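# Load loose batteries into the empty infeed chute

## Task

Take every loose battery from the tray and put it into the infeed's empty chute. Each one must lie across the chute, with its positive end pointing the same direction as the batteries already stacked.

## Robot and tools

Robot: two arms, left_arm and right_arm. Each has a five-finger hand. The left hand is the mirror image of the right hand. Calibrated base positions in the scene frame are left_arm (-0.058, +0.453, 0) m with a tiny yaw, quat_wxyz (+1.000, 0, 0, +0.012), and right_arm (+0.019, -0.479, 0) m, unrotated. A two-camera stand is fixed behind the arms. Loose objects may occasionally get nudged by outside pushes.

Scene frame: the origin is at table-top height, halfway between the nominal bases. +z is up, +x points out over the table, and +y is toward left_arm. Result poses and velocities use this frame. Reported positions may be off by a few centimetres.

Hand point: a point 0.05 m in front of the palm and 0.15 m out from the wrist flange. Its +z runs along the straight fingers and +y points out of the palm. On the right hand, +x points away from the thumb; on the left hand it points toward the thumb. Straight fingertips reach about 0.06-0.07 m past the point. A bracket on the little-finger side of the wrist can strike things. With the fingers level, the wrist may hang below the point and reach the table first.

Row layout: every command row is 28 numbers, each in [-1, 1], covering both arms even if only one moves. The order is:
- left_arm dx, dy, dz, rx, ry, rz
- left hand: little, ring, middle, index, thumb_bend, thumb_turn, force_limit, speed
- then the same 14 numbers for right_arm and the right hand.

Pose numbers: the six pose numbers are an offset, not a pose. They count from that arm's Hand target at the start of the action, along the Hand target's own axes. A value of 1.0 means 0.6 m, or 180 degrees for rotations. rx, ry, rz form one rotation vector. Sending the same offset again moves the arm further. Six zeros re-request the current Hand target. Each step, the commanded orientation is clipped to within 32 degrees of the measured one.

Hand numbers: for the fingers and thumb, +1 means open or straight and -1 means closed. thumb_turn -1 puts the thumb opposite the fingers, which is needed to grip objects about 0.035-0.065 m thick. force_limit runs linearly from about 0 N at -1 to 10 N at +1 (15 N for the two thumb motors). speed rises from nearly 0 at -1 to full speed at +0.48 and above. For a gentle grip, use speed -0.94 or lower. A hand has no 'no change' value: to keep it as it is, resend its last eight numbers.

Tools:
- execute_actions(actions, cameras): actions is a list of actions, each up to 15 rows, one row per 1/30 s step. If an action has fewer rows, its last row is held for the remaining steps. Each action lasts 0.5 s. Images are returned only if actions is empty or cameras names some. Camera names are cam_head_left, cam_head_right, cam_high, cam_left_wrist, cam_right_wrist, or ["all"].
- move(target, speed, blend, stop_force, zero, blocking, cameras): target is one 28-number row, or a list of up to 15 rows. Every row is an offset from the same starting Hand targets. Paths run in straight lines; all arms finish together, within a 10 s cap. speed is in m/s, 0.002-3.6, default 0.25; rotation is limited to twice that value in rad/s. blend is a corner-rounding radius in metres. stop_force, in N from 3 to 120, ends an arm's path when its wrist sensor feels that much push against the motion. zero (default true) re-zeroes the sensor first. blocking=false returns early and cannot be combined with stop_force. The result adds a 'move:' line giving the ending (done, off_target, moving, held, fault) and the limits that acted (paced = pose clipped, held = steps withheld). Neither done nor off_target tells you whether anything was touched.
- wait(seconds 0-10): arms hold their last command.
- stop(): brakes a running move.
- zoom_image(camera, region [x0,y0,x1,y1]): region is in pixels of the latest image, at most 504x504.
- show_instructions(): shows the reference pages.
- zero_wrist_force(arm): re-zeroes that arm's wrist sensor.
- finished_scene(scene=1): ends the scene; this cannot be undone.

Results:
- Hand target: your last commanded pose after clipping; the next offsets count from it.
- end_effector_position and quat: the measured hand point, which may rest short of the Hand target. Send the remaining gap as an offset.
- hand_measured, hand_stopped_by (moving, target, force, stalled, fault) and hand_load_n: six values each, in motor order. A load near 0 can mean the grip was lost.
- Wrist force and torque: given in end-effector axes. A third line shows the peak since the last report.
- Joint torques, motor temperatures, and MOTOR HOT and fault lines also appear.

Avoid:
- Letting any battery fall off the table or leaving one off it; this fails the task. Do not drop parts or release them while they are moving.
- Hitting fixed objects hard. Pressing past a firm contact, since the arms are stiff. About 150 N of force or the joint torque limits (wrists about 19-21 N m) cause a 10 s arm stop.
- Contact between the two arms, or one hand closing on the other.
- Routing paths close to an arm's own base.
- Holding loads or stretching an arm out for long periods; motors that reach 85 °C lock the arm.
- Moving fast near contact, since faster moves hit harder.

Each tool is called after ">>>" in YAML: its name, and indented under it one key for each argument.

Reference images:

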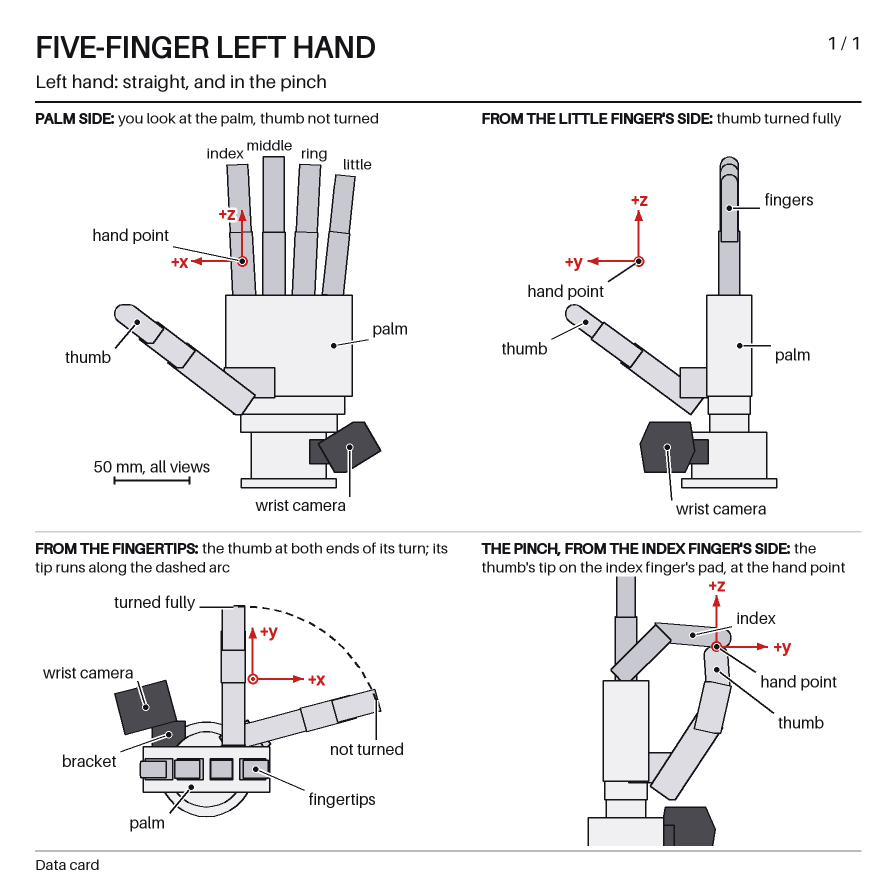

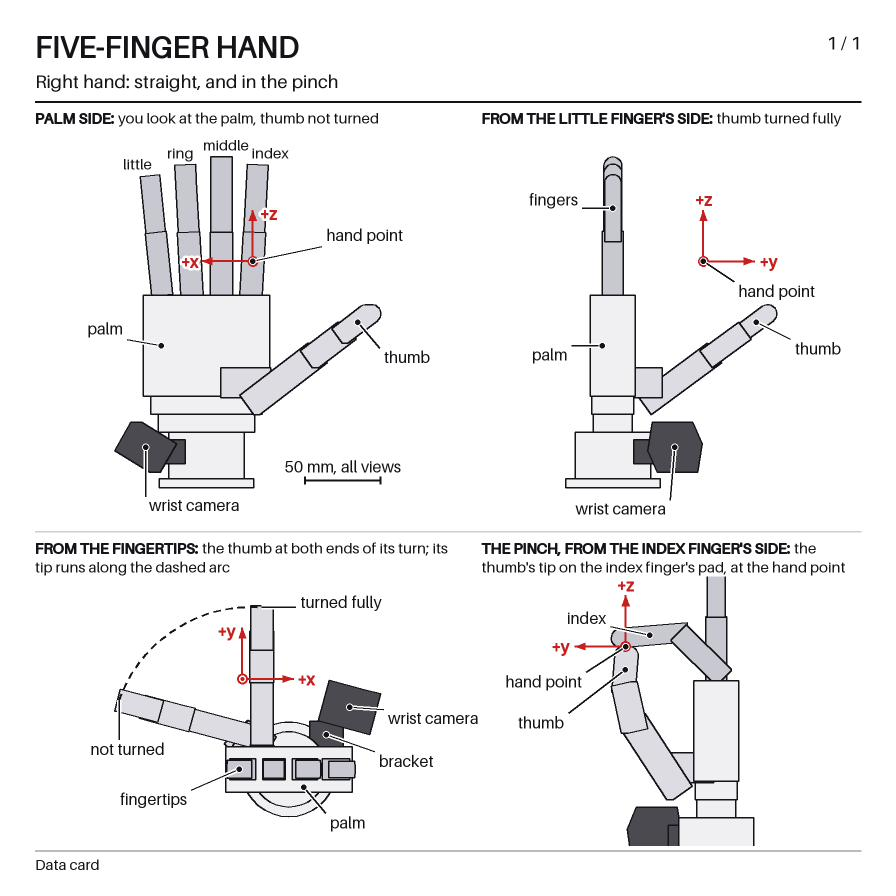

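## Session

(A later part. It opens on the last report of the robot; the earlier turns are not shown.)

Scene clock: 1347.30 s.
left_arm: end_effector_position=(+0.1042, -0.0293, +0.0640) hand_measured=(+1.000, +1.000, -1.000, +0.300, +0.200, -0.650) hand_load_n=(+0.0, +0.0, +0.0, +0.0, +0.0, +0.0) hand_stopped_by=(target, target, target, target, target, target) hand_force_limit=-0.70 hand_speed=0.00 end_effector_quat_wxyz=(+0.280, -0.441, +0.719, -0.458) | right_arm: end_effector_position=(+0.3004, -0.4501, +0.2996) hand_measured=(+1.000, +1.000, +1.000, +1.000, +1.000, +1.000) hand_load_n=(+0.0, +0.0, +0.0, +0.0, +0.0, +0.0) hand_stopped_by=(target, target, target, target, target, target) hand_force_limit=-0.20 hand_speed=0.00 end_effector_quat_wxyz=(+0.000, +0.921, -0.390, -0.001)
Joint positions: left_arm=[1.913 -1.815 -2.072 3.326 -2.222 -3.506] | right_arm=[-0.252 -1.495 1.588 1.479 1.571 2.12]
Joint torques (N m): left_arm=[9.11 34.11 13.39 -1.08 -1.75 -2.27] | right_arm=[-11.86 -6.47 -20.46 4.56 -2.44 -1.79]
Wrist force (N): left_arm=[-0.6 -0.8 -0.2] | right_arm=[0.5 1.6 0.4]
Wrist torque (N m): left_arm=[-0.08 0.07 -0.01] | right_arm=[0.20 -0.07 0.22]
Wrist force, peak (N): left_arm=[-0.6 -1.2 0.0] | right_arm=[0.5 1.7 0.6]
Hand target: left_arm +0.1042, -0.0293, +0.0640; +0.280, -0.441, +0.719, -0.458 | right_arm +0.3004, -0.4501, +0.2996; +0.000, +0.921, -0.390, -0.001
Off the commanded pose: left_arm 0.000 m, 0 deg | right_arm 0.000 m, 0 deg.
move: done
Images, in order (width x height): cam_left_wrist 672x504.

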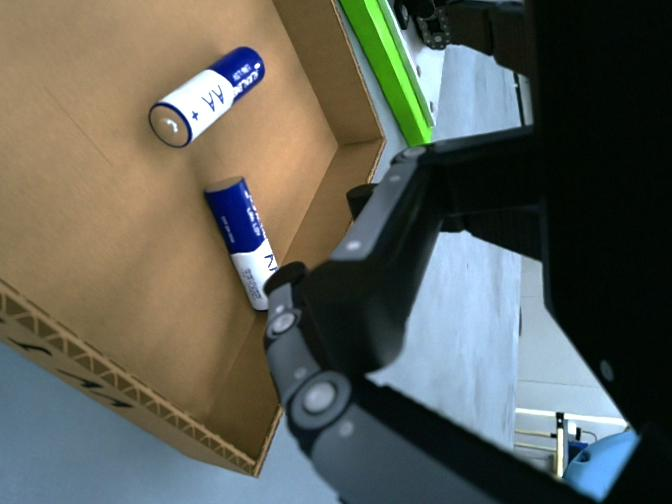

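>>> move:
  target: [0.0067, 0.0175, 0.0413, 0, 0, 0, 1, 1, -1, 0.3, 0.2, -0.65, -0.7, 0, 0, 0, 0, 0, 0, 0, 1, 1, 1, 1, 1, 1, -0.2, 0]
  speed: 0.06
  cameras: ["cam_left_wrist"]

>>> zoom_image:
  camera: "cam_left_wrist"
  region: [170, 130, 420, 380]

Scene clock: 1358.30 s.
left_arm: end_effector_position=(+0.1184, -0.0410, +0.0441) hand_measured=(+1.000, +1.000, -1.000, +0.300, +0.200, -0.650) hand_load_n=(+0.0, +0.0, +0.0, +0.0, +0.0, +0.0) hand_stopped_by=(target, target, target, target, target, target) hand_force_limit=-0.70 hand_speed=0.00 end_effector_quat_wxyz=(+0.280, -0.441, +0.719, -0.458) | right_arm: end_effector_position=(+0.3004, -0.4501, +0.2996) hand_measured=(+1.000, +1.000, +1.000, +1.000, +1.000, +1.000) hand_load_n=(+0.0, +0.0, +0.0, +0.0, +0.0, +0.0) hand_stopped_by=(target, target, target, target, target, target) hand_force_limit=-0.20 hand_speed=0.00 end_effector_quat_wxyz=(+0.000, +0.921, -0.390, -0.001)
Joint positions: left_arm=[1.939 -1.874 -2.058 3.381 -2.2 -3.49] | right_arm=[-0.252 -1.495 1.588 1.479 1.571 2.12]
Joint torques (N m): left_arm=[9.78 13.61 26.38 1.26 0.78 2.58] | right_arm=[-11.72 -5.13 -19.77 4.54 -2.34 -1.92]
Wrist force (N): left_arm=[-0.6 -0.8 0.3] | right_arm=[0.8 1.5 0.6]
Wrist torque (N m): left_arm=[-0.13 0.06 -0.23] | right_arm=[0.16 -0.12 0.24]
Wrist force, peak (N): left_arm=[-0.3 -1.5 1.2] | right_arm=[0.8 1.6 0.7]
Hand target: left_arm +0.1184, -0.0411, +0.0440; +0.280, -0.441, +0.719, -0.458 | right_arm +0.3004, -0.4501, +0.2996; +0.000, +0.921, -0.390, -0.001
Off the commanded pose: left_arm 0.000 m, 0 deg | right_arm 0.000 m, 0 deg.
move: done
Images, in order (width x height): cam_left_wrist 672x504.

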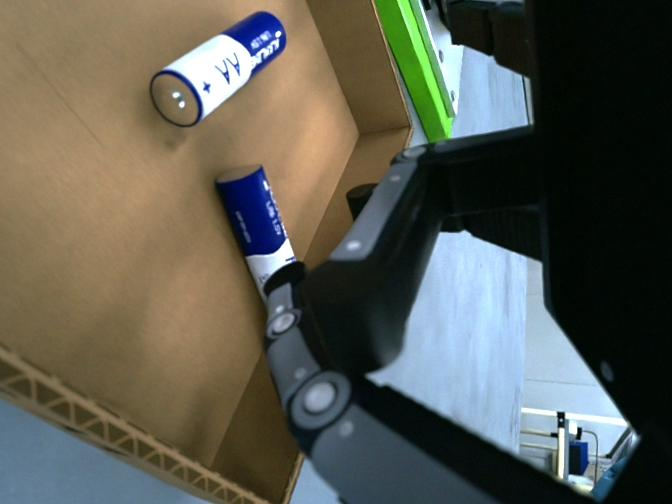

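Scaled by 2.016 from the camera's 672x504 image, which has a finer 960x720 frame.

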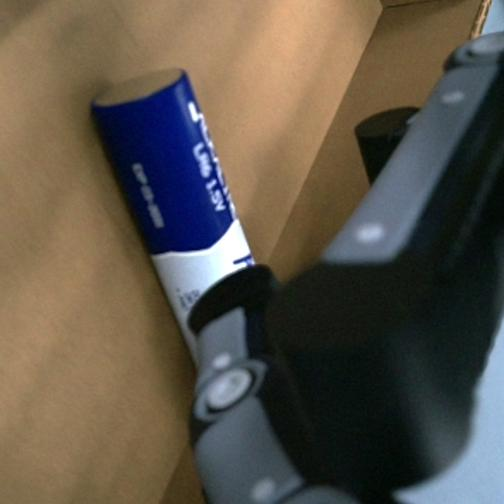

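>>> move:
  target: [-0.0058, 0.015, 0.0153, 0, 0, 0, 1, 1, -1, 0.3, 0.2, -0.65, -0.7, 0, 0, 0, 0, 0, 0, 0, 1, 1, 1, 1, 1, 1, -0.2, 0]
  speed: 0.03
  stop_force: 5
  cameras: ["cam_left_wrist"]

>>> zoom_image:
  camera: "cam_left_wrist"
  region: [170, 130, 420, 380]

Scene clock: 1370.63 s.
left_arm: end_effector_position=(+0.1240, -0.0400, +0.0320) hand_measured=(+1.000, +1.000, -1.000, +0.300, +0.200, -0.650) hand_load_n=(+0.0, +0.0, +0.0, +0.0, +0.0, +0.0) hand_stopped_by=(target, target, target, target, target, target) hand_force_limit=-0.70 hand_speed=0.00 end_effector_quat_wxyz=(+0.280, -0.441, +0.719, -0.458) | right_arm: end_effector_position=(+0.3004, -0.4501, +0.2996) hand_measured=(+1.000, +1.000, +1.000, +1.000, +1.000, +1.000) hand_load_n=(+0.0, +0.0, +0.0, +0.0, -0.5, +0.0) hand_stopped_by=(target, target, target, target, target, target) hand_force_limit=-0.20 hand_speed=0.00 end_effector_quat_wxyz=(+0.000, +0.921, -0.390, -0.001)
Joint positions: left_arm=[1.955 -1.894 -2.072 3.421 -2.187 -3.479] | right_arm=[-0.252 -1.495 1.588 1.479 1.571 2.12]
Joint torques (N m): left_arm=[9.02 14.66 5.87 1.07 0.4 2.7] | right_arm=[-11.49 -6.13 -20.16 4.51 -2.29 -1.88]
Wrist force (N): left_arm=[-0.6 -0.9 0.7] | right_arm=[0.1 1.3 0.7]
Wrist torque (N m): left_arm=[-0.17 0.08 -0.21] | right_arm=[0.12 -0.03 0.20]
Wrist force, peak (N): left_arm=[-1.0 -1.0 1.0] | right_arm=[0.7 1.6 1.0]
Hand target: left_arm +0.1240, -0.0400, +0.0320; +0.280, -0.441, +0.719, -0.458 | right_arm +0.3004, -0.4501, +0.2996; +0.000, +0.921, -0.390, -0.001
Off the commanded pose: left_arm 0.000 m, 0 deg | right_arm 0.000 m, 0 deg.
move: done
Images, in order (width x height): cam_left_wrist 672x504.

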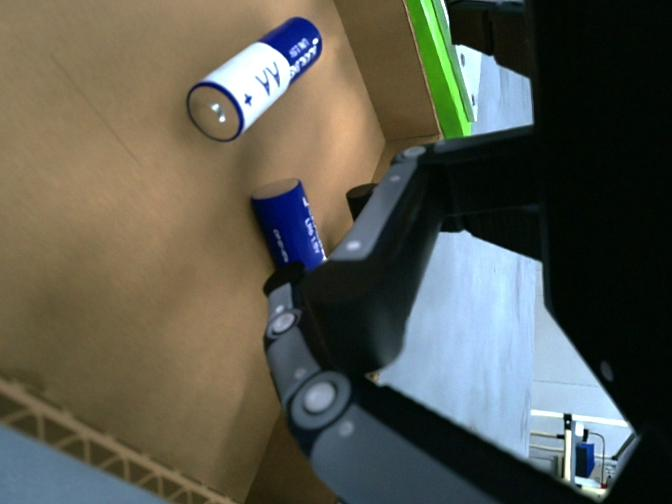

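Scaled by 2.016 from the camera's 672x504 image, which has a finer 960x720 frame.

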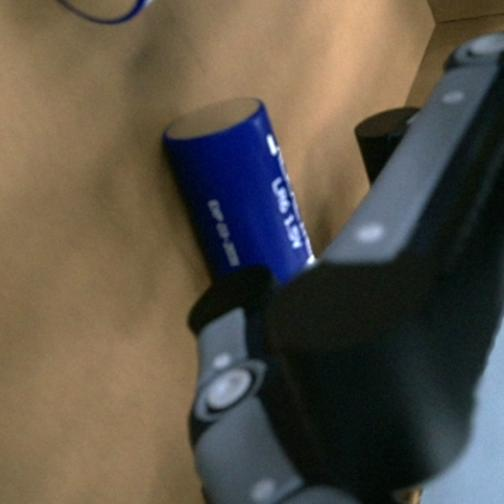

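>>> move:
  target: [0, 0.01, 0.0083, 0, 0, 0, 1, 1, -1, 0.3, 0.2, -0.65, -0.7, 0, 0, 0, 0, 0, 0, 0, 1, 1, 1, 1, 1, 1, -0.2, 0]
  speed: 0.015
  stop_force: 5
  cameras: ["cam_left_wrist"]

>>> zoom_image:
  camera: "cam_left_wrist"
  region: [170, 130, 420, 380]

Scene clock: 1376.47 s.
left_arm: end_effector_position=(+0.1257, -0.0409, +0.0245) hand_measured=(+1.000, +1.000, -1.000, +0.300, +0.200, -0.650) hand_load_n=(+0.0, +0.0, +0.0, +0.0, +0.0, +0.0) hand_stopped_by=(target, target, target, target, target, target) hand_force_limit=-0.70 hand_speed=0.00 end_effector_quat_wxyz=(+0.280, -0.441, +0.719, -0.458) | right_arm: end_effector_position=(+0.3004, -0.4501, +0.2996) hand_measured=(+1.000, +1.000, +1.000, +1.000, +1.000, +1.000) hand_load_n=(+0.0, +0.0, +0.0, +0.0, +0.0, +0.0) hand_stopped_by=(target, target, target, target, target, target) hand_force_limit=-0.20 hand_speed=0.00 end_effector_quat_wxyz=(+0.000, +0.921, -0.390, -0.001)
Joint positions: left_arm=[1.958 -1.91 -2.075 3.442 -2.184 -3.477] | right_arm=[-0.252 -1.495 1.588 1.479 1.571 2.12]
Joint torques (N m): left_arm=[10.66 14.69 3.72 1.13 0.43 2.69] | right_arm=[-11.79 -5.76 -19.16 4.5 -2.23 -1.73]
Wrist force (N): left_arm=[-0.7 -1.1 0.5] | right_arm=[0.4 1.4 0.8]
Wrist torque (N m): left_arm=[-0.18 0.09 -0.21] | right_arm=[0.13 -0.08 0.21]
Wrist force, peak (N): left_arm=[-0.8 -1.5 0.5] | right_arm=[0.6 1.6 0.6]
Hand target: left_arm +0.1257, -0.0409, +0.0245; +0.280, -0.441, +0.719, -0.458 | right_arm +0.3004, -0.4501, +0.2996; +0.000, +0.921, -0.390, -0.001
Off the commanded pose: left_arm 0.000 m, 0 deg | right_arm 0.000 m, 0 deg.
move: done
Images, in order (width x height): cam_left_wrist 672x504.

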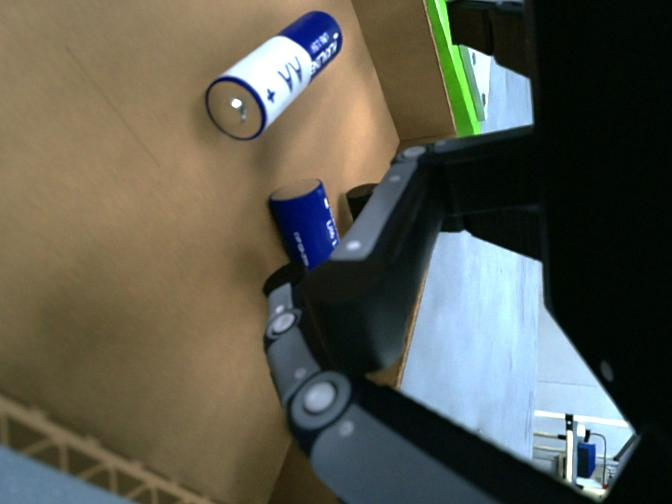

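Scaled by 2.016 from the camera's 672x504 image, which has a finer 960x720 frame.

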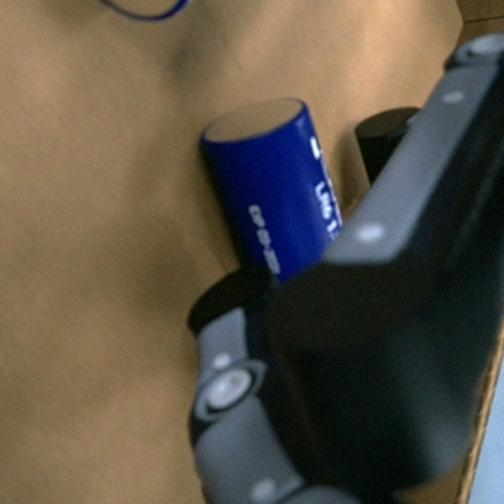

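>>> move:
  target: [0, 0, 0, 0, 0, 0, 1, 1, -1, -0.3, 0.2, -0.65, -0.4, -0.94, 0, 0, 0, 0, 0, 0, 1, 1, 1, 1, 1, 1, -0.2, 0]
  cameras: ["cam_left_wrist"]

>>> zoom_image:
  camera: "cam_left_wrist"
  region: [170, 130, 420, 380]

Scene clock: 1382.27 s.
left_arm: end_effector_position=(+0.1257, -0.0409, +0.0245) hand_measured=(+1.000, +1.000, -1.000, -0.066, +0.200, -0.650) hand_load_n=(+0.0, +0.0, +0.0, +3.5, +3.0, +0.0) hand_stopped_by=(target, target, target, force, target, target) hand_force_limit=-0.40 hand_speed=-0.94 end_effector_quat_wxyz=(+0.280, -0.441, +0.719, -0.458) | right_arm: end_effector_position=(+0.3004, -0.4501, +0.2996) hand_measured=(+1.000, +1.000, +1.000, +1.000, +1.000, +1.000) hand_load_n=(+0.0, +0.0, +0.0, +0.0, +0.0, +0.0) hand_stopped_by=(target, target, target, target, target, target) hand_force_limit=-0.20 hand_speed=0.00 end_effector_quat_wxyz=(+0.000, +0.921, -0.390, -0.001)
Joint positions: left_arm=[1.958 -1.91 -2.075 3.442 -2.184 -3.477] | right_arm=[-0.252 -1.495 1.588 1.479 1.571 2.12]
Joint torques (N m): left_arm=[9.06 14.48 5.89 0.86 0.77 2.77] | right_arm=[-11.42 -6.32 -20.53 4.54 -2.32 -1.75]
Wrist force (N): left_arm=[-0.9 -1.2 0.1] | right_arm=[0.3 1.2 0.3]
Wrist torque (N m): left_arm=[-0.17 0.10 -0.21] | right_arm=[0.14 -0.05 0.20]
Wrist force, peak (N): left_arm=[-0.6 -1.5 0.6] | right_arm=[0.5 1.6 0.8]
Hand target: left_arm +0.1257, -0.0409, +0.0245; +0.280, -0.441, +0.719, -0.458 | right_arm +0.3004, -0.4501, +0.2996; +0.000, +0.921, -0.390, -0.001
Off the commanded pose: left_arm 0.000 m, 0 deg | right_arm 0.000 m, 0 deg.
move: done
Images, in order (width x height): cam_left_wrist 672x504.

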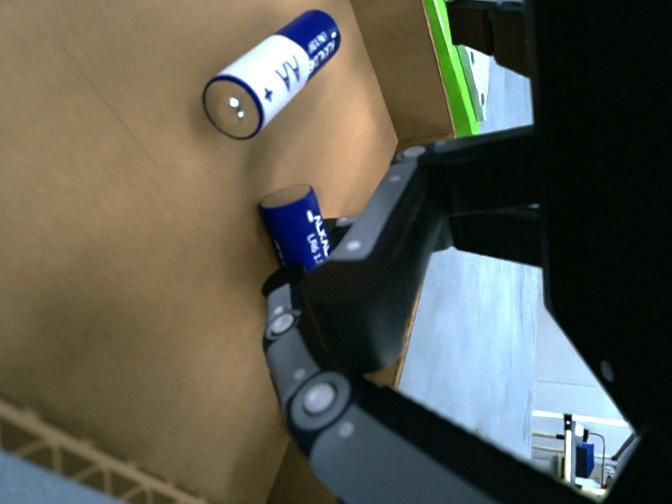

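Scaled by 2.016 from the camera's 672x504 image, which has a finer 960x720 frame.

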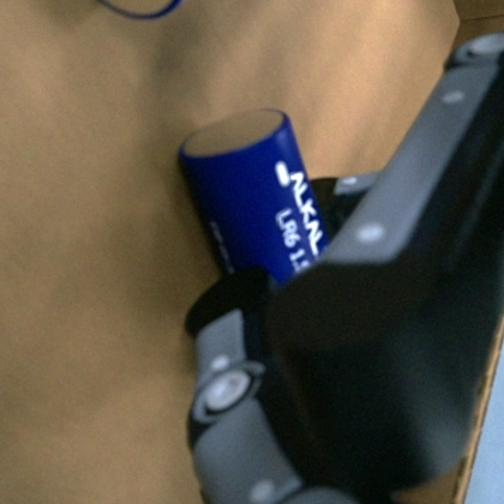

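>>> move:
  target: [0, 0, 0, 0, 0, 0, 1, 1, -1, -0.45, 0.2, -0.65, 0.0, -0.95, 0, 0, 0, 0, 0, 0, 1, 1, 1, 1, 1, 1, -0.2, 0]
  cameras: []

>>> move:
  target: [0, -0.1208, -0.0563, 0, 0, 0, 1, 1, -1, -0.45, 0.2, -0.65, 0.0, -0.95, 0, 0, 0, 0, 0, 0, 1, 1, 1, 1, 1, 1, -0.2, 0]
  speed: 0.06
  cameras: ["cam_left_wrist"]

>>> zoom_image:
  camera: "cam_left_wrist"
  region: [170, 130, 420, 380]

Scene clock: 1389.57 s.
left_arm: end_effector_position=(+0.1257, -0.0409, +0.0245) hand_measured=(+1.000, +1.000, -1.000, -0.072, +0.202, -0.650) hand_load_n=(+0.0, +0.0, +0.0, +6.0, +4.5, +0.0) hand_stopped_by=(target, target, target, force, target, target) hand_force_limit=0.00 hand_speed=-0.95 end_effector_quat_wxyz=(+0.280, -0.441, +0.719, -0.458) | right_arm: end_effector_position=(+0.3004, -0.4501, +0.2996) hand_measured=(+1.000, +1.000, +1.000, +1.000, +1.000, +1.000) hand_load_n=(+0.0, +0.0, +0.0, +0.0, +0.0, +0.0) hand_stopped_by=(target, target, target, target, target, target) hand_force_limit=-0.20 hand_speed=0.00 end_effector_quat_wxyz=(+0.000, +0.921, -0.390, -0.001)
Joint positions: left_arm=[1.958 -1.91 -2.075 3.442 -2.184 -3.477] | right_arm=[-0.252 -1.495 1.588 1.479 1.571 2.12]
Joint torques (N m): left_arm=[10.39 15.86 5.51 0.3 0.28 2.5] | right_arm=[-11.9 -6.84 -19.69 4.52 -2.25 -1.72]
Wrist force (N): left_arm=[-0.4 -1.0 0.3] | right_arm=[0.9 1.3 0.5]
Wrist torque (N m): left_arm=[-0.16 0.03 -0.19] | right_arm=[0.14 -0.14 0.24]
Wrist force, peak (N): left_arm=[-0.7 -1.5 0.4] | right_arm=[0.7 1.8 0.6]
Hand target: left_arm +0.1257, -0.0409, +0.0245; +0.280, -0.441, +0.719, -0.458 | right_arm +0.3004, -0.4501, +0.2996; +0.000, +0.921, -0.390, -0.001
Off the commanded pose: left_arm 0.000 m, 0 deg | right_arm 0.000 m, 0 deg.
move: done
No camera images: "cameras" was empty.

Scene clock: 1391.40 s.
left_arm: end_effector_position=(+0.1258, -0.0409, +0.1044) hand_measured=(+1.000, +1.000, -1.000, -0.072, +0.202, -0.650) hand_load_n=(-0.5, +0.0, +0.0, +6.0, +4.5, +0.0) hand_stopped_by=(target, target, target, force, target, target) hand_force_limit=0.00 hand_speed=-0.95 end_effector_quat_wxyz=(+0.280, -0.441, +0.719, -0.458) | right_arm: end_effector_position=(+0.3004, -0.4501, +0.2996) hand_measured=(+1.000, +1.000, +1.000, +1.000, +1.000, +1.000) hand_load_n=(+0.0, +0.0, +0.0, +0.0, +0.0, +0.0) hand_stopped_by=(target, target, target, target, target, target) hand_force_limit=-0.20 hand_speed=0.00 end_effector_quat_wxyz=(+0.000, +0.921, -0.390, -0.001)
Joint positions: left_arm=[1.958 -1.769 -1.996 3.222 -2.184 -3.477] | right_arm=[-0.252 -1.495 1.588 1.479 1.571 2.12]
Joint torques (N m): left_arm=[8.79 36.38 29.26 -1.42 0.21 -2.06] | right_arm=[-10.89 -5.68 -19.62 4.35 -2.25 -1.77]
Wrist force (N): left_arm=[-0.3 -0.6 0.2] | right_arm=[0.6 1.3 0.6]
Wrist torque (N m): left_arm=[-0.10 0.01 -0.21] | right_arm=[0.14 -0.10 0.22]
Wrist force, peak (N): left_arm=[-0.1 -1.0 1.1] | right_arm=[0.4 1.7 0.9]
Hand target: left_arm +0.1258, -0.0409, +0.1044; +0.280, -0.441, +0.719, -0.458 | right_arm +0.3004, -0.4501, +0.2996; +0.000, +0.921, -0.390, -0.001
Off the commanded pose: left_arm 0.000 m, 0 deg | right_arm 0.000 m, 0 deg.
move: done
Images, in order (width x height): cam_left_wrist 672x504.

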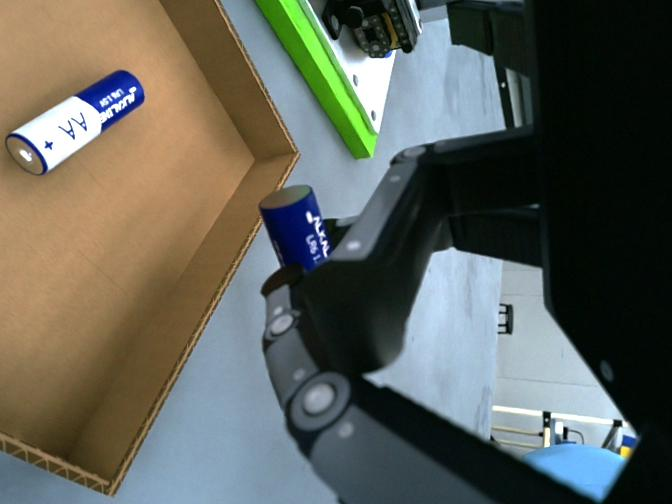

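Scaled by 2.016 from the camera's 672x504 image, which has a finer 960x720 frame.

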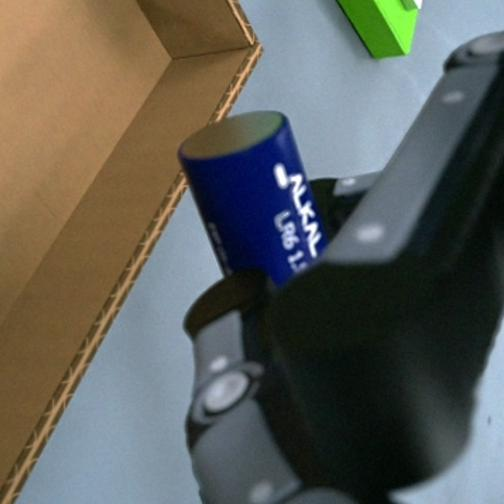

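>>> move:
  target:
    - [-0.0345, -0.2317, -0.0775, -0.169, 0.2947, 0.8113, 1, 1, -1, -0.45, 0.2, -0.65, 0.0, -0.95, 0, 0, 0, 0, 0, 0, 1, 1, 1, 1, 1, 1, -0.2, 0]
    - [-0.044, -0.3783, 0.1583, -0.169, 0.2947, 0.8113, 1, 1, -1, -0.45, 0.2, -0.65, 0.0, -0.95, 0, 0, 0, 0, 0, 0, 1, 1, 1, 1, 1, 1, -0.2, 0]
  speed: 0.22
  blend: [0.02, 0]
  cameras: ["cam_left_wrist", "cam_head_left", "cam_high"]

Scene clock: 1419.50 s.
left_arm: end_effector_position=(+0.3001, -0.0999, +0.2698) hand_measured=(+1.000, +1.000, -1.000, -0.072, +0.202, -0.650) hand_load_n=(+0.0, +0.5, +0.0, +6.0, +4.5, +0.0) hand_stopped_by=(target, target, target, force, target, target) hand_force_limit=0.00 hand_speed=-0.95 end_effector_quat_wxyz=(+0.148, +0.666, +0.713, +0.158) | right_arm: end_effector_position=(+0.3004, -0.4501, +0.2996) hand_measured=(+1.000, +1.000, +1.000, +1.000, +1.000, +1.000) hand_load_n=(+0.0, +0.0, +0.0, +0.0, +0.0, +0.0) hand_stopped_by=(target, target, target, target, target, target) hand_force_limit=-0.20 hand_speed=0.00 end_effector_quat_wxyz=(+0.000, +0.921, -0.390, -0.001)
Joint positions: left_arm=[2.085 -2.428 -0.583 1.648 -1.958 -1.059] | right_arm=[-0.252 -1.495 1.588 1.479 1.571 2.12]
Joint torques (N m): left_arm=[9.26 32.24 31.89 -3.68 0.43 -2.25] | right_arm=[-10.72 -5.82 -19.05 4.69 -2.32 -1.69]
Wrist force (N): left_arm=[0.4 0.0 0.0] | right_arm=[0.8 1.3 0.6]
Wrist torque (N m): left_arm=[0.02 -0.10 -0.06] | right_arm=[0.13 -0.12 0.24]
Wrist force, peak (N): left_arm=[1.2 3.5 1.1] | right_arm=[0.7 1.8 0.5]
Hand target: left_arm +0.3001, -0.0999, +0.2699; +0.148, +0.666, +0.713, +0.158 | right_arm +0.3004, -0.4501, +0.2996; +0.000, +0.921, -0.390, -0.001
Off the commanded pose: left_arm 0.000 m, 0 deg | right_arm 0.000 m, 0 deg.
move: done
Images, in order (width x height): cam_head_left 672x504, cam_high 672x504, cam_left_wrist 672x504.

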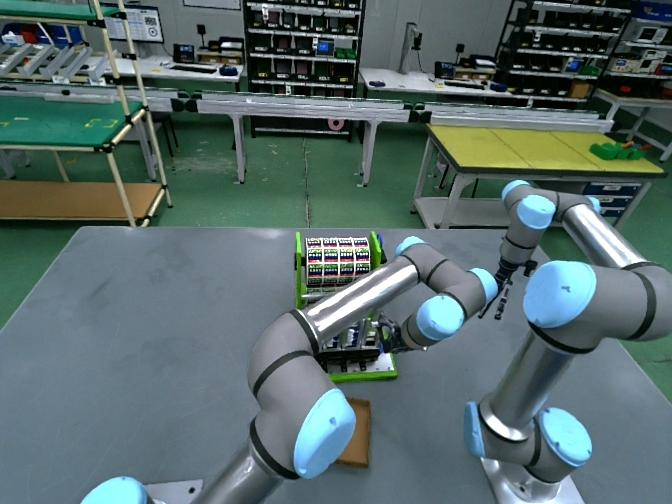

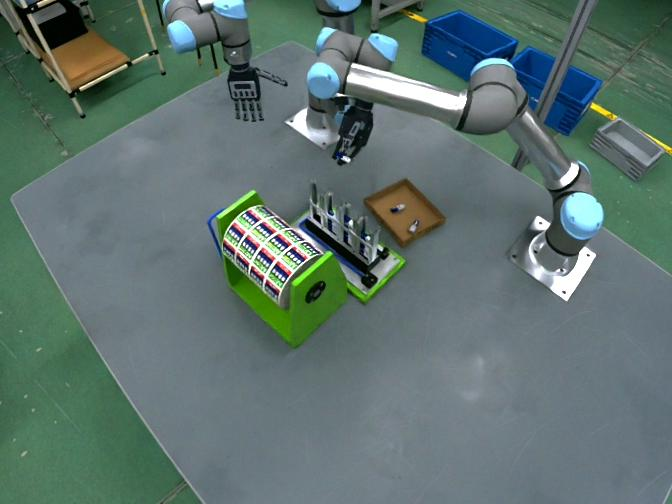

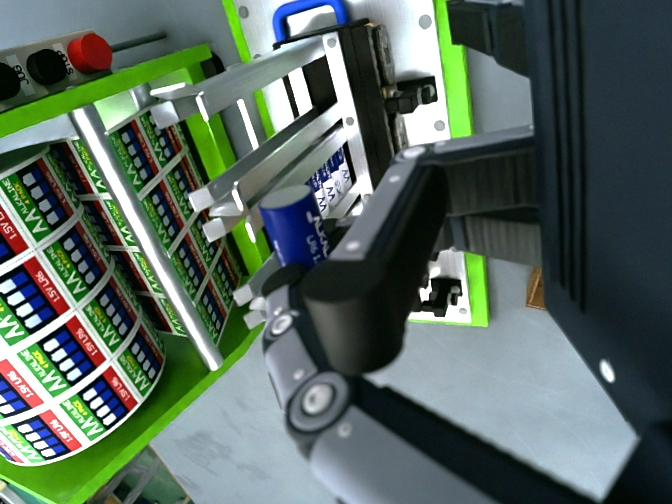

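>>> zoom_image:
  camera: "cam_left_wrist"
  region: [140, 10, 400, 270]

>>> zoom_image:
  camera: "cam_left_wrist"
  region: [200, 130, 400, 330]

Scaled by 1.938 from the camera's 672x504 image, which has a finer 960x720 frame.

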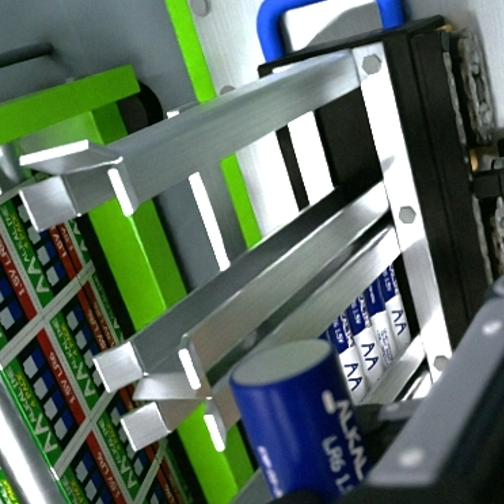

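Scaled by 2.520 from the camera's 672x504 image, which has a finer 960x720 frame.

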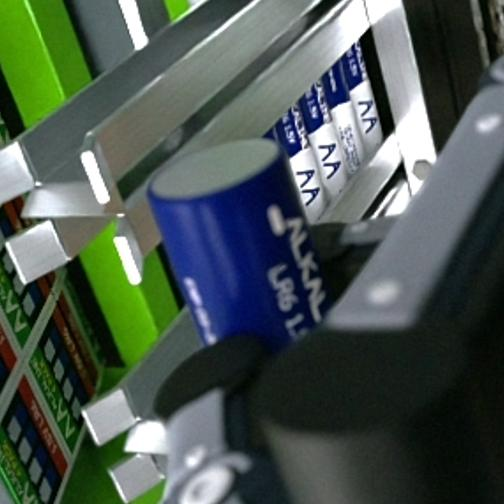

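>>> zoom_image:
  camera: "cam_high"
  region: [280, 120, 420, 260]

>>> zoom_image:
  camera: "cam_head_left"
  region: [290, 270, 430, 410]

Scaled by 3.600 from the camera's 672x504 image, which has a finer 960x720 frame.

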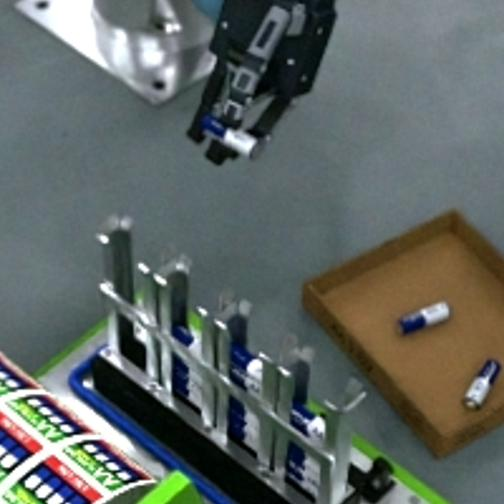

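Scaled by 3.600 from the camera's 672x504 image, which has a finer 960x720 frame.

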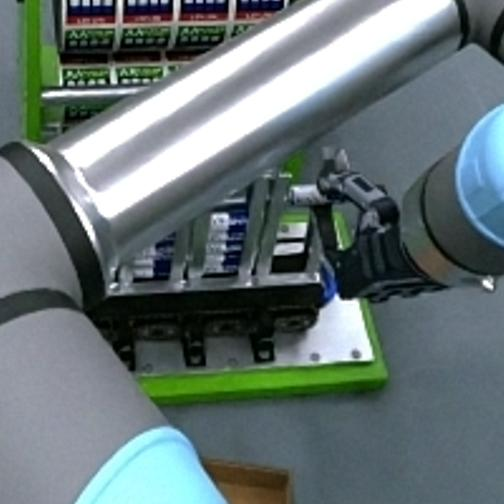

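>>> move:
  target: [-0.0195, 0.0642, 0.0765, 0, 0, 0, 1, 1, -1, -0.45, 0.2, -0.65, 0.0, -0.95, 0, 0, 0, 0, 0, 0, 1, 1, 1, 1, 1, 1, -0.2, 0]
  speed: 0.1
  cameras: ["cam_left_wrist", "cam_high"]

>>> zoom_image:
  camera: "cam_left_wrist"
  region: [140, 60, 400, 320]

>>> zoom_image:
  camera: "cam_high"
  region: [280, 140, 380, 240]

Scene clock: 1479.13 s.
left_arm: end_effector_position=(+0.3551, -0.1079, +0.2446) hand_measured=(+1.000, +1.000, -1.000, -0.072, +0.202, -0.650) hand_load_n=(+0.0, +0.0, +0.0, +6.0, +4.5, +0.0) hand_stopped_by=(target, target, target, force, target, target) hand_force_limit=0.00 hand_speed=-0.95 end_effector_quat_wxyz=(+0.148, +0.666, +0.713, +0.158) | right_arm: end_effector_position=(+0.3004, -0.4501, +0.2996) hand_measured=(+1.000, +1.000, +1.000, +1.000, +1.000, +1.000) hand_load_n=(+0.0, +0.0, +0.0, +0.0, +0.0, +0.0) hand_stopped_by=(target, target, target, target, target, target) hand_force_limit=-0.20 hand_speed=0.00 end_effector_quat_wxyz=(+0.000, +0.921, -0.390, -0.001)
Joint positions: left_arm=[2.152 -2.541 -0.43 1.635 -1.943 -0.989] | right_arm=[-0.252 -1.495 1.588 1.479 1.571 2.12]
Joint torques (N m): left_arm=[7.37 34.07 30.18 -3.81 0.59 2.88] | right_arm=[-11.9 -5.94 -19.02 4.61 -2.15 -1.84]
Wrist force (N): left_arm=[0.3 0.1 0.2] | right_arm=[0.5 1.2 0.4]
Wrist torque (N m): left_arm=[0.07 -0.07 -0.07] | right_arm=[0.12 -0.09 0.21]
Wrist force, peak (N): left_arm=[-0.4 -2.2 -0.9] | right_arm=[0.7 1.6 0.6]
Hand target: left_arm +0.3551, -0.1079, +0.2446; +0.148, +0.666, +0.713, +0.158 | right_arm +0.3004, -0.4501, +0.2996; +0.000, +0.921, -0.390, -0.001
Off the commanded pose: left_arm 0.000 m, 0 deg | right_arm 0.000 m, 0 deg.
move: done
Images, in order (width x height): cam_high 672x504, cam_left_wrist 672x504.

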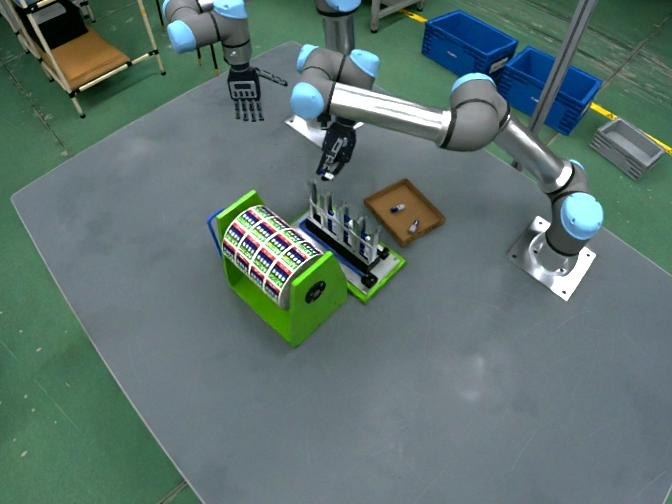

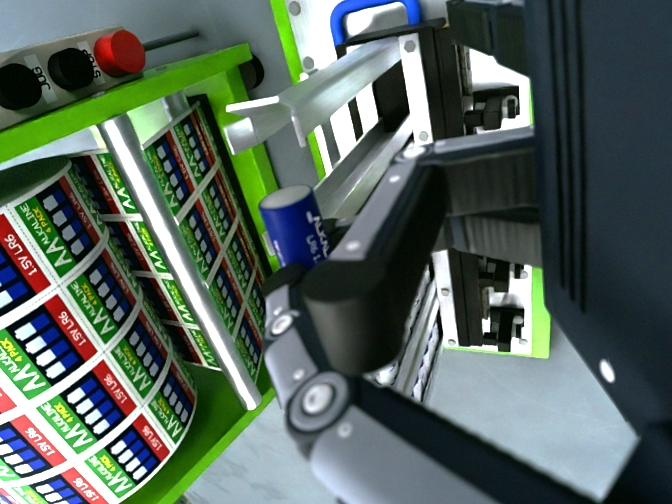

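Scaled by 1.938 from the camera's 672x504 image, which has a finer 960x720 frame.

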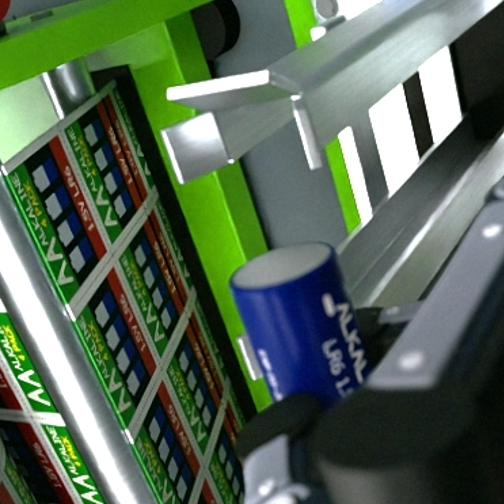

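Scaled by 5.040 from the camera's 672x504 image, which has a finer 960x720 frame.

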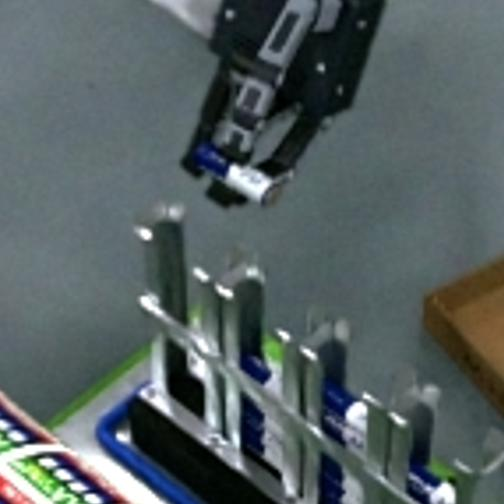

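I'll check the current view before aligning battery C over the empty chute.

>>> execute_actions:
  actions: []
  cameras: ["cam_left_wrist","cam_high"]

>>> zoom_image:
  camera: "cam_high"
  region: [280, 140, 380, 240]

Scene clock: 1516.17 s.
left_arm: end_effector_position=(+0.3551, -0.1079, +0.2446) hand_measured=(+1.000, +1.000, -1.000, -0.072, +0.202, -0.650) hand_load_n=(+0.0, +0.0, +0.0, +6.0, +4.5, +0.0) hand_stopped_by=(target, target, target, force, target, target) hand_force_limit=0.00 hand_speed=-0.95 end_effector_quat_wxyz=(+0.148, +0.666, +0.713, +0.158) | right_arm: end_effector_position=(+0.3004, -0.4501, +0.2996) hand_measured=(+1.000, +1.000, +1.000, +1.000, +1.000, +1.000) hand_load_n=(+0.0, +0.0, +0.0, +0.0, +0.0, +0.0) hand_stopped_by=(target, target, target, target, target, target) hand_force_limit=-0.20 hand_speed=0.00 end_effector_quat_wxyz=(+0.000, +0.921, -0.390, -0.001)
Joint positions: left_arm=[2.152 -2.541 -0.43 1.635 -1.943 -0.989] | right_arm=[-0.252 -1.495 1.588 1.479 1.571 2.12]
Joint velocities: within noise
Joint torques (N m): left_arm=[8.46 33.92 30.75 -3.72 0.44 2.58] | right_arm=[-11.47 -5.77 -18.35 4.51 -2.05 -1.75]
Motor temperatures (°C): left_arm=[32 29 30 40 35 41] | right_arm=[34 28 31 39 42 47]
Wrist force (N): left_arm=[0.3 0.1 0.2] | right_arm=[0.3 1.4 0.7]
Wrist torque (N m): left_arm=[0.06 -0.07 -0.07] | right_arm=[0.15 -0.05 0.21]
Wrist force, peak (N): left_arm=[0.4 0.0 0.6] | right_arm=[0.4 1.7 0.7]
Hand target: left_arm +0.3551, -0.1079, +0.2446; +0.148, +0.666, +0.713, +0.158 | right_arm +0.3004, -0.4501, +0.2996; +0.000, +0.921, -0.390, -0.001
Off the commanded pose: left_arm 0.000 m, 0 deg | right_arm 0.000 m, 0 deg.
Images, in order (width x height): cam_high 672x504, cam_left_wrist 672x504.

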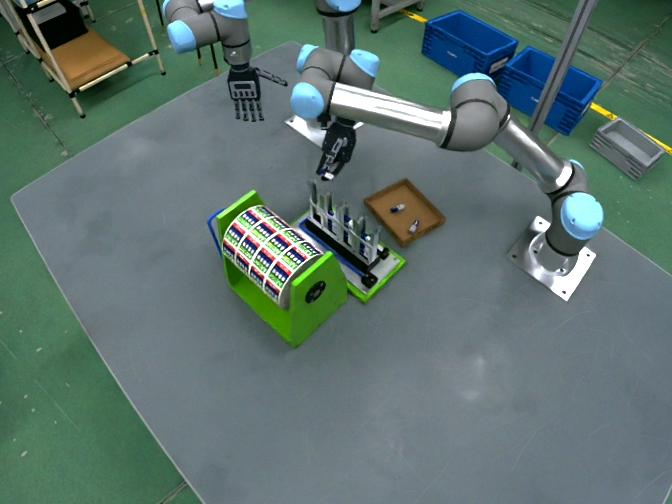

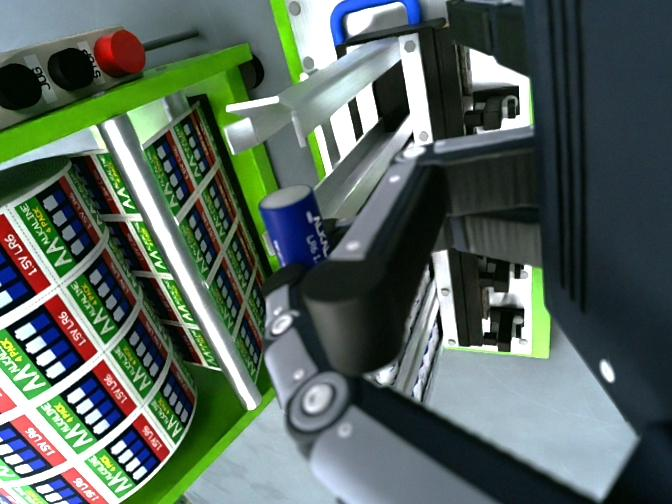

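Scaled by 5.040 from the camera's 672x504 image, which has a finer 960x720 frame.

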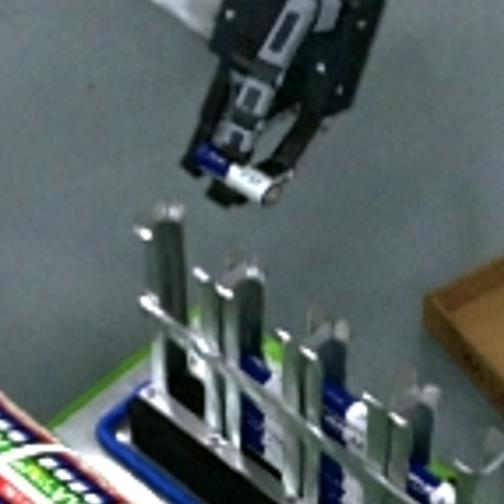

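>>> zoom_image:
  camera: "cam_left_wrist"
  region: [180, 20, 480, 300]

Scaled by 1.680 from the camera's 672x504 image, which has a finer 960x720 frame.

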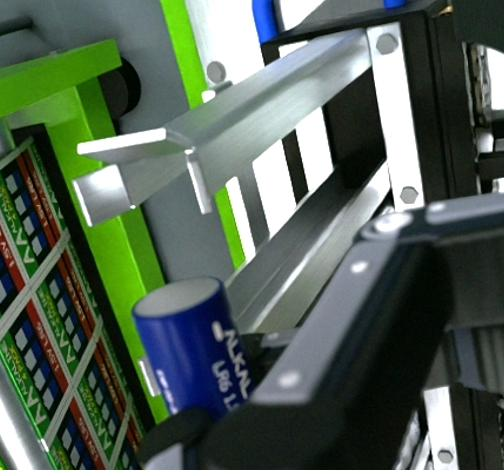

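>>> move:
  target:
    - [-0.0098, 0.0505, 0.0235, 0, 0, 0, 1, 1, -1, -0.45, 0.2, -0.65, 0.0, -0.95, 0, 0, 0, 0, 0, 0, 1, 1, 1, 1, 1, 1, -0.2, 0]
  speed: 0.06
  cameras: ["cam_left_wrist", "cam_high", "cam_head_left"]

>>> zoom_image:
  camera: "cam_left_wrist"
  region: [180, 20, 480, 300]

>>> zoom_image:
  camera: "cam_high"
  region: [280, 140, 380, 240]

Scene clock: 1558.50 s.
left_arm: end_effector_position=(+0.3888, -0.1113, +0.2445) hand_measured=(+1.000, +1.000, -1.000, -0.072, +0.202, -0.650) hand_load_n=(+0.0, +0.0, +0.0, +6.0, +4.5, +0.0) hand_stopped_by=(target, target, target, force, target, target) hand_force_limit=0.00 hand_speed=-0.95 end_effector_quat_wxyz=(+0.148, +0.666, +0.713, +0.158) | right_arm: end_effector_position=(+0.3004, -0.4501, +0.2996) hand_measured=(+1.000, +1.000, +1.000, +1.000, +1.000, +1.000) hand_load_n=(+0.0, +0.0, +0.0, +0.0, +0.0, +0.0) hand_stopped_by=(target, target, target, target, target, target) hand_force_limit=-0.20 hand_speed=0.00 end_effector_quat_wxyz=(+0.000, +0.921, -0.390, -0.001)
Joint positions: left_arm=[2.191 -2.676 -0.163 1.517 -1.934 -0.948] | right_arm=[-0.252 -1.495 1.588 1.479 1.571 2.12]
Joint torques (N m): left_arm=[8.22 36.92 31.02 -3.44 -2.01 -2.13] | right_arm=[-11.53 -6.52 -17.88 4.24 -2.18 -1.59]
Wrist force (N): left_arm=[0.6 0.3 -0.6] | right_arm=[0.3 1.1 0.4]
Wrist torque (N m): left_arm=[0.13 -0.09 -0.02] | right_arm=[0.10 -0.05 0.19]
Wrist force, peak (N): left_arm=[-0.5 -1.7 -0.5] | right_arm=[0.6 1.8 0.7]
Hand target: left_arm +0.3889, -0.1115, +0.2446; +0.148, +0.666, +0.713, +0.158 | right_arm +0.3004, -0.4501, +0.2996; +0.000, +0.921, -0.390, -0.001
Off the commanded pose: left_arm 0.000 m, 0 deg | right_arm 0.000 m, 0 deg.
move: done
Images, in order (width x height): cam_head_left 672x504, cam_high 672x504, cam_left_wrist 672x504.

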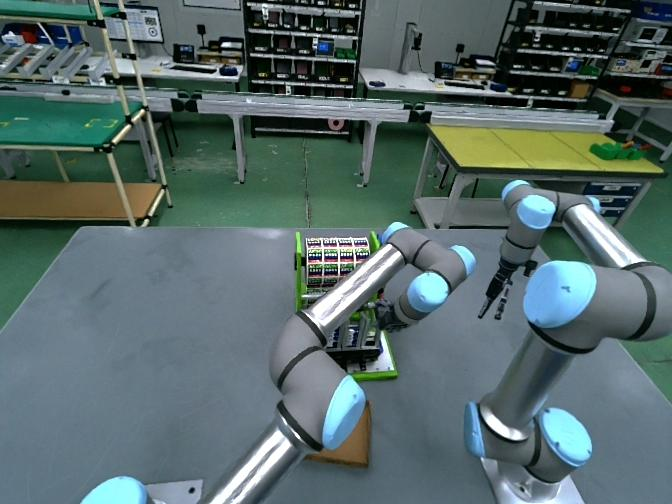

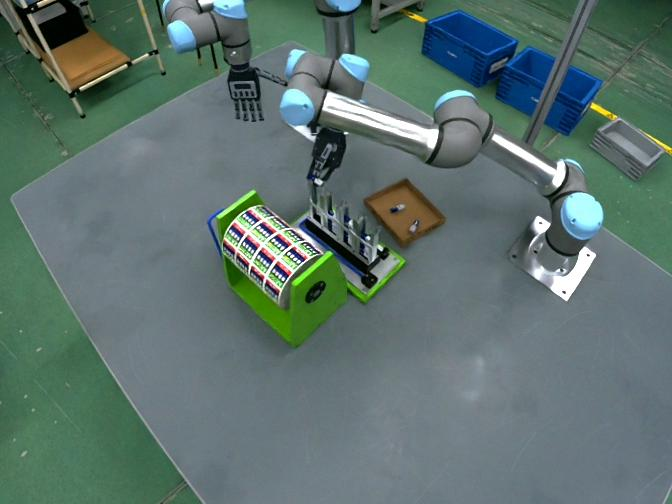

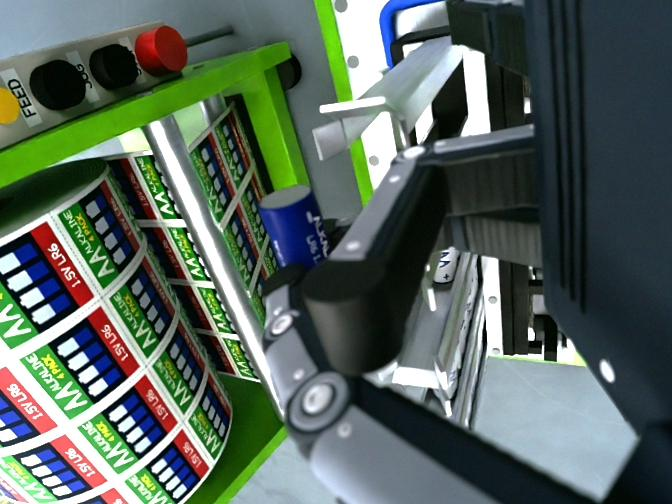

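Scaled by 1.680 from the camera's 672x504 image, which has a finer 960x720 frame.

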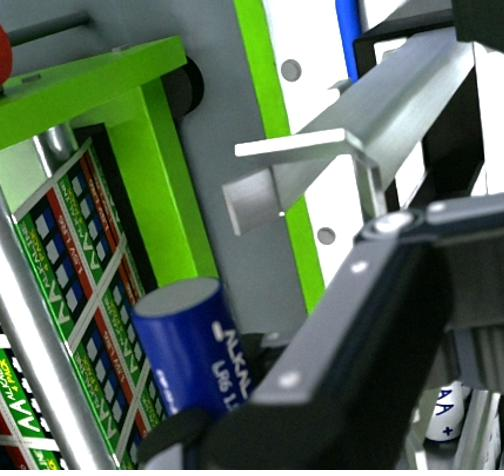

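Scaled by 5.040 from the camera's 672x504 image, which has a finer 960x720 frame.

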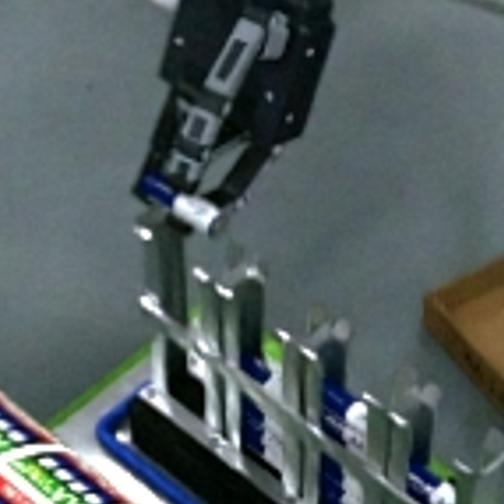

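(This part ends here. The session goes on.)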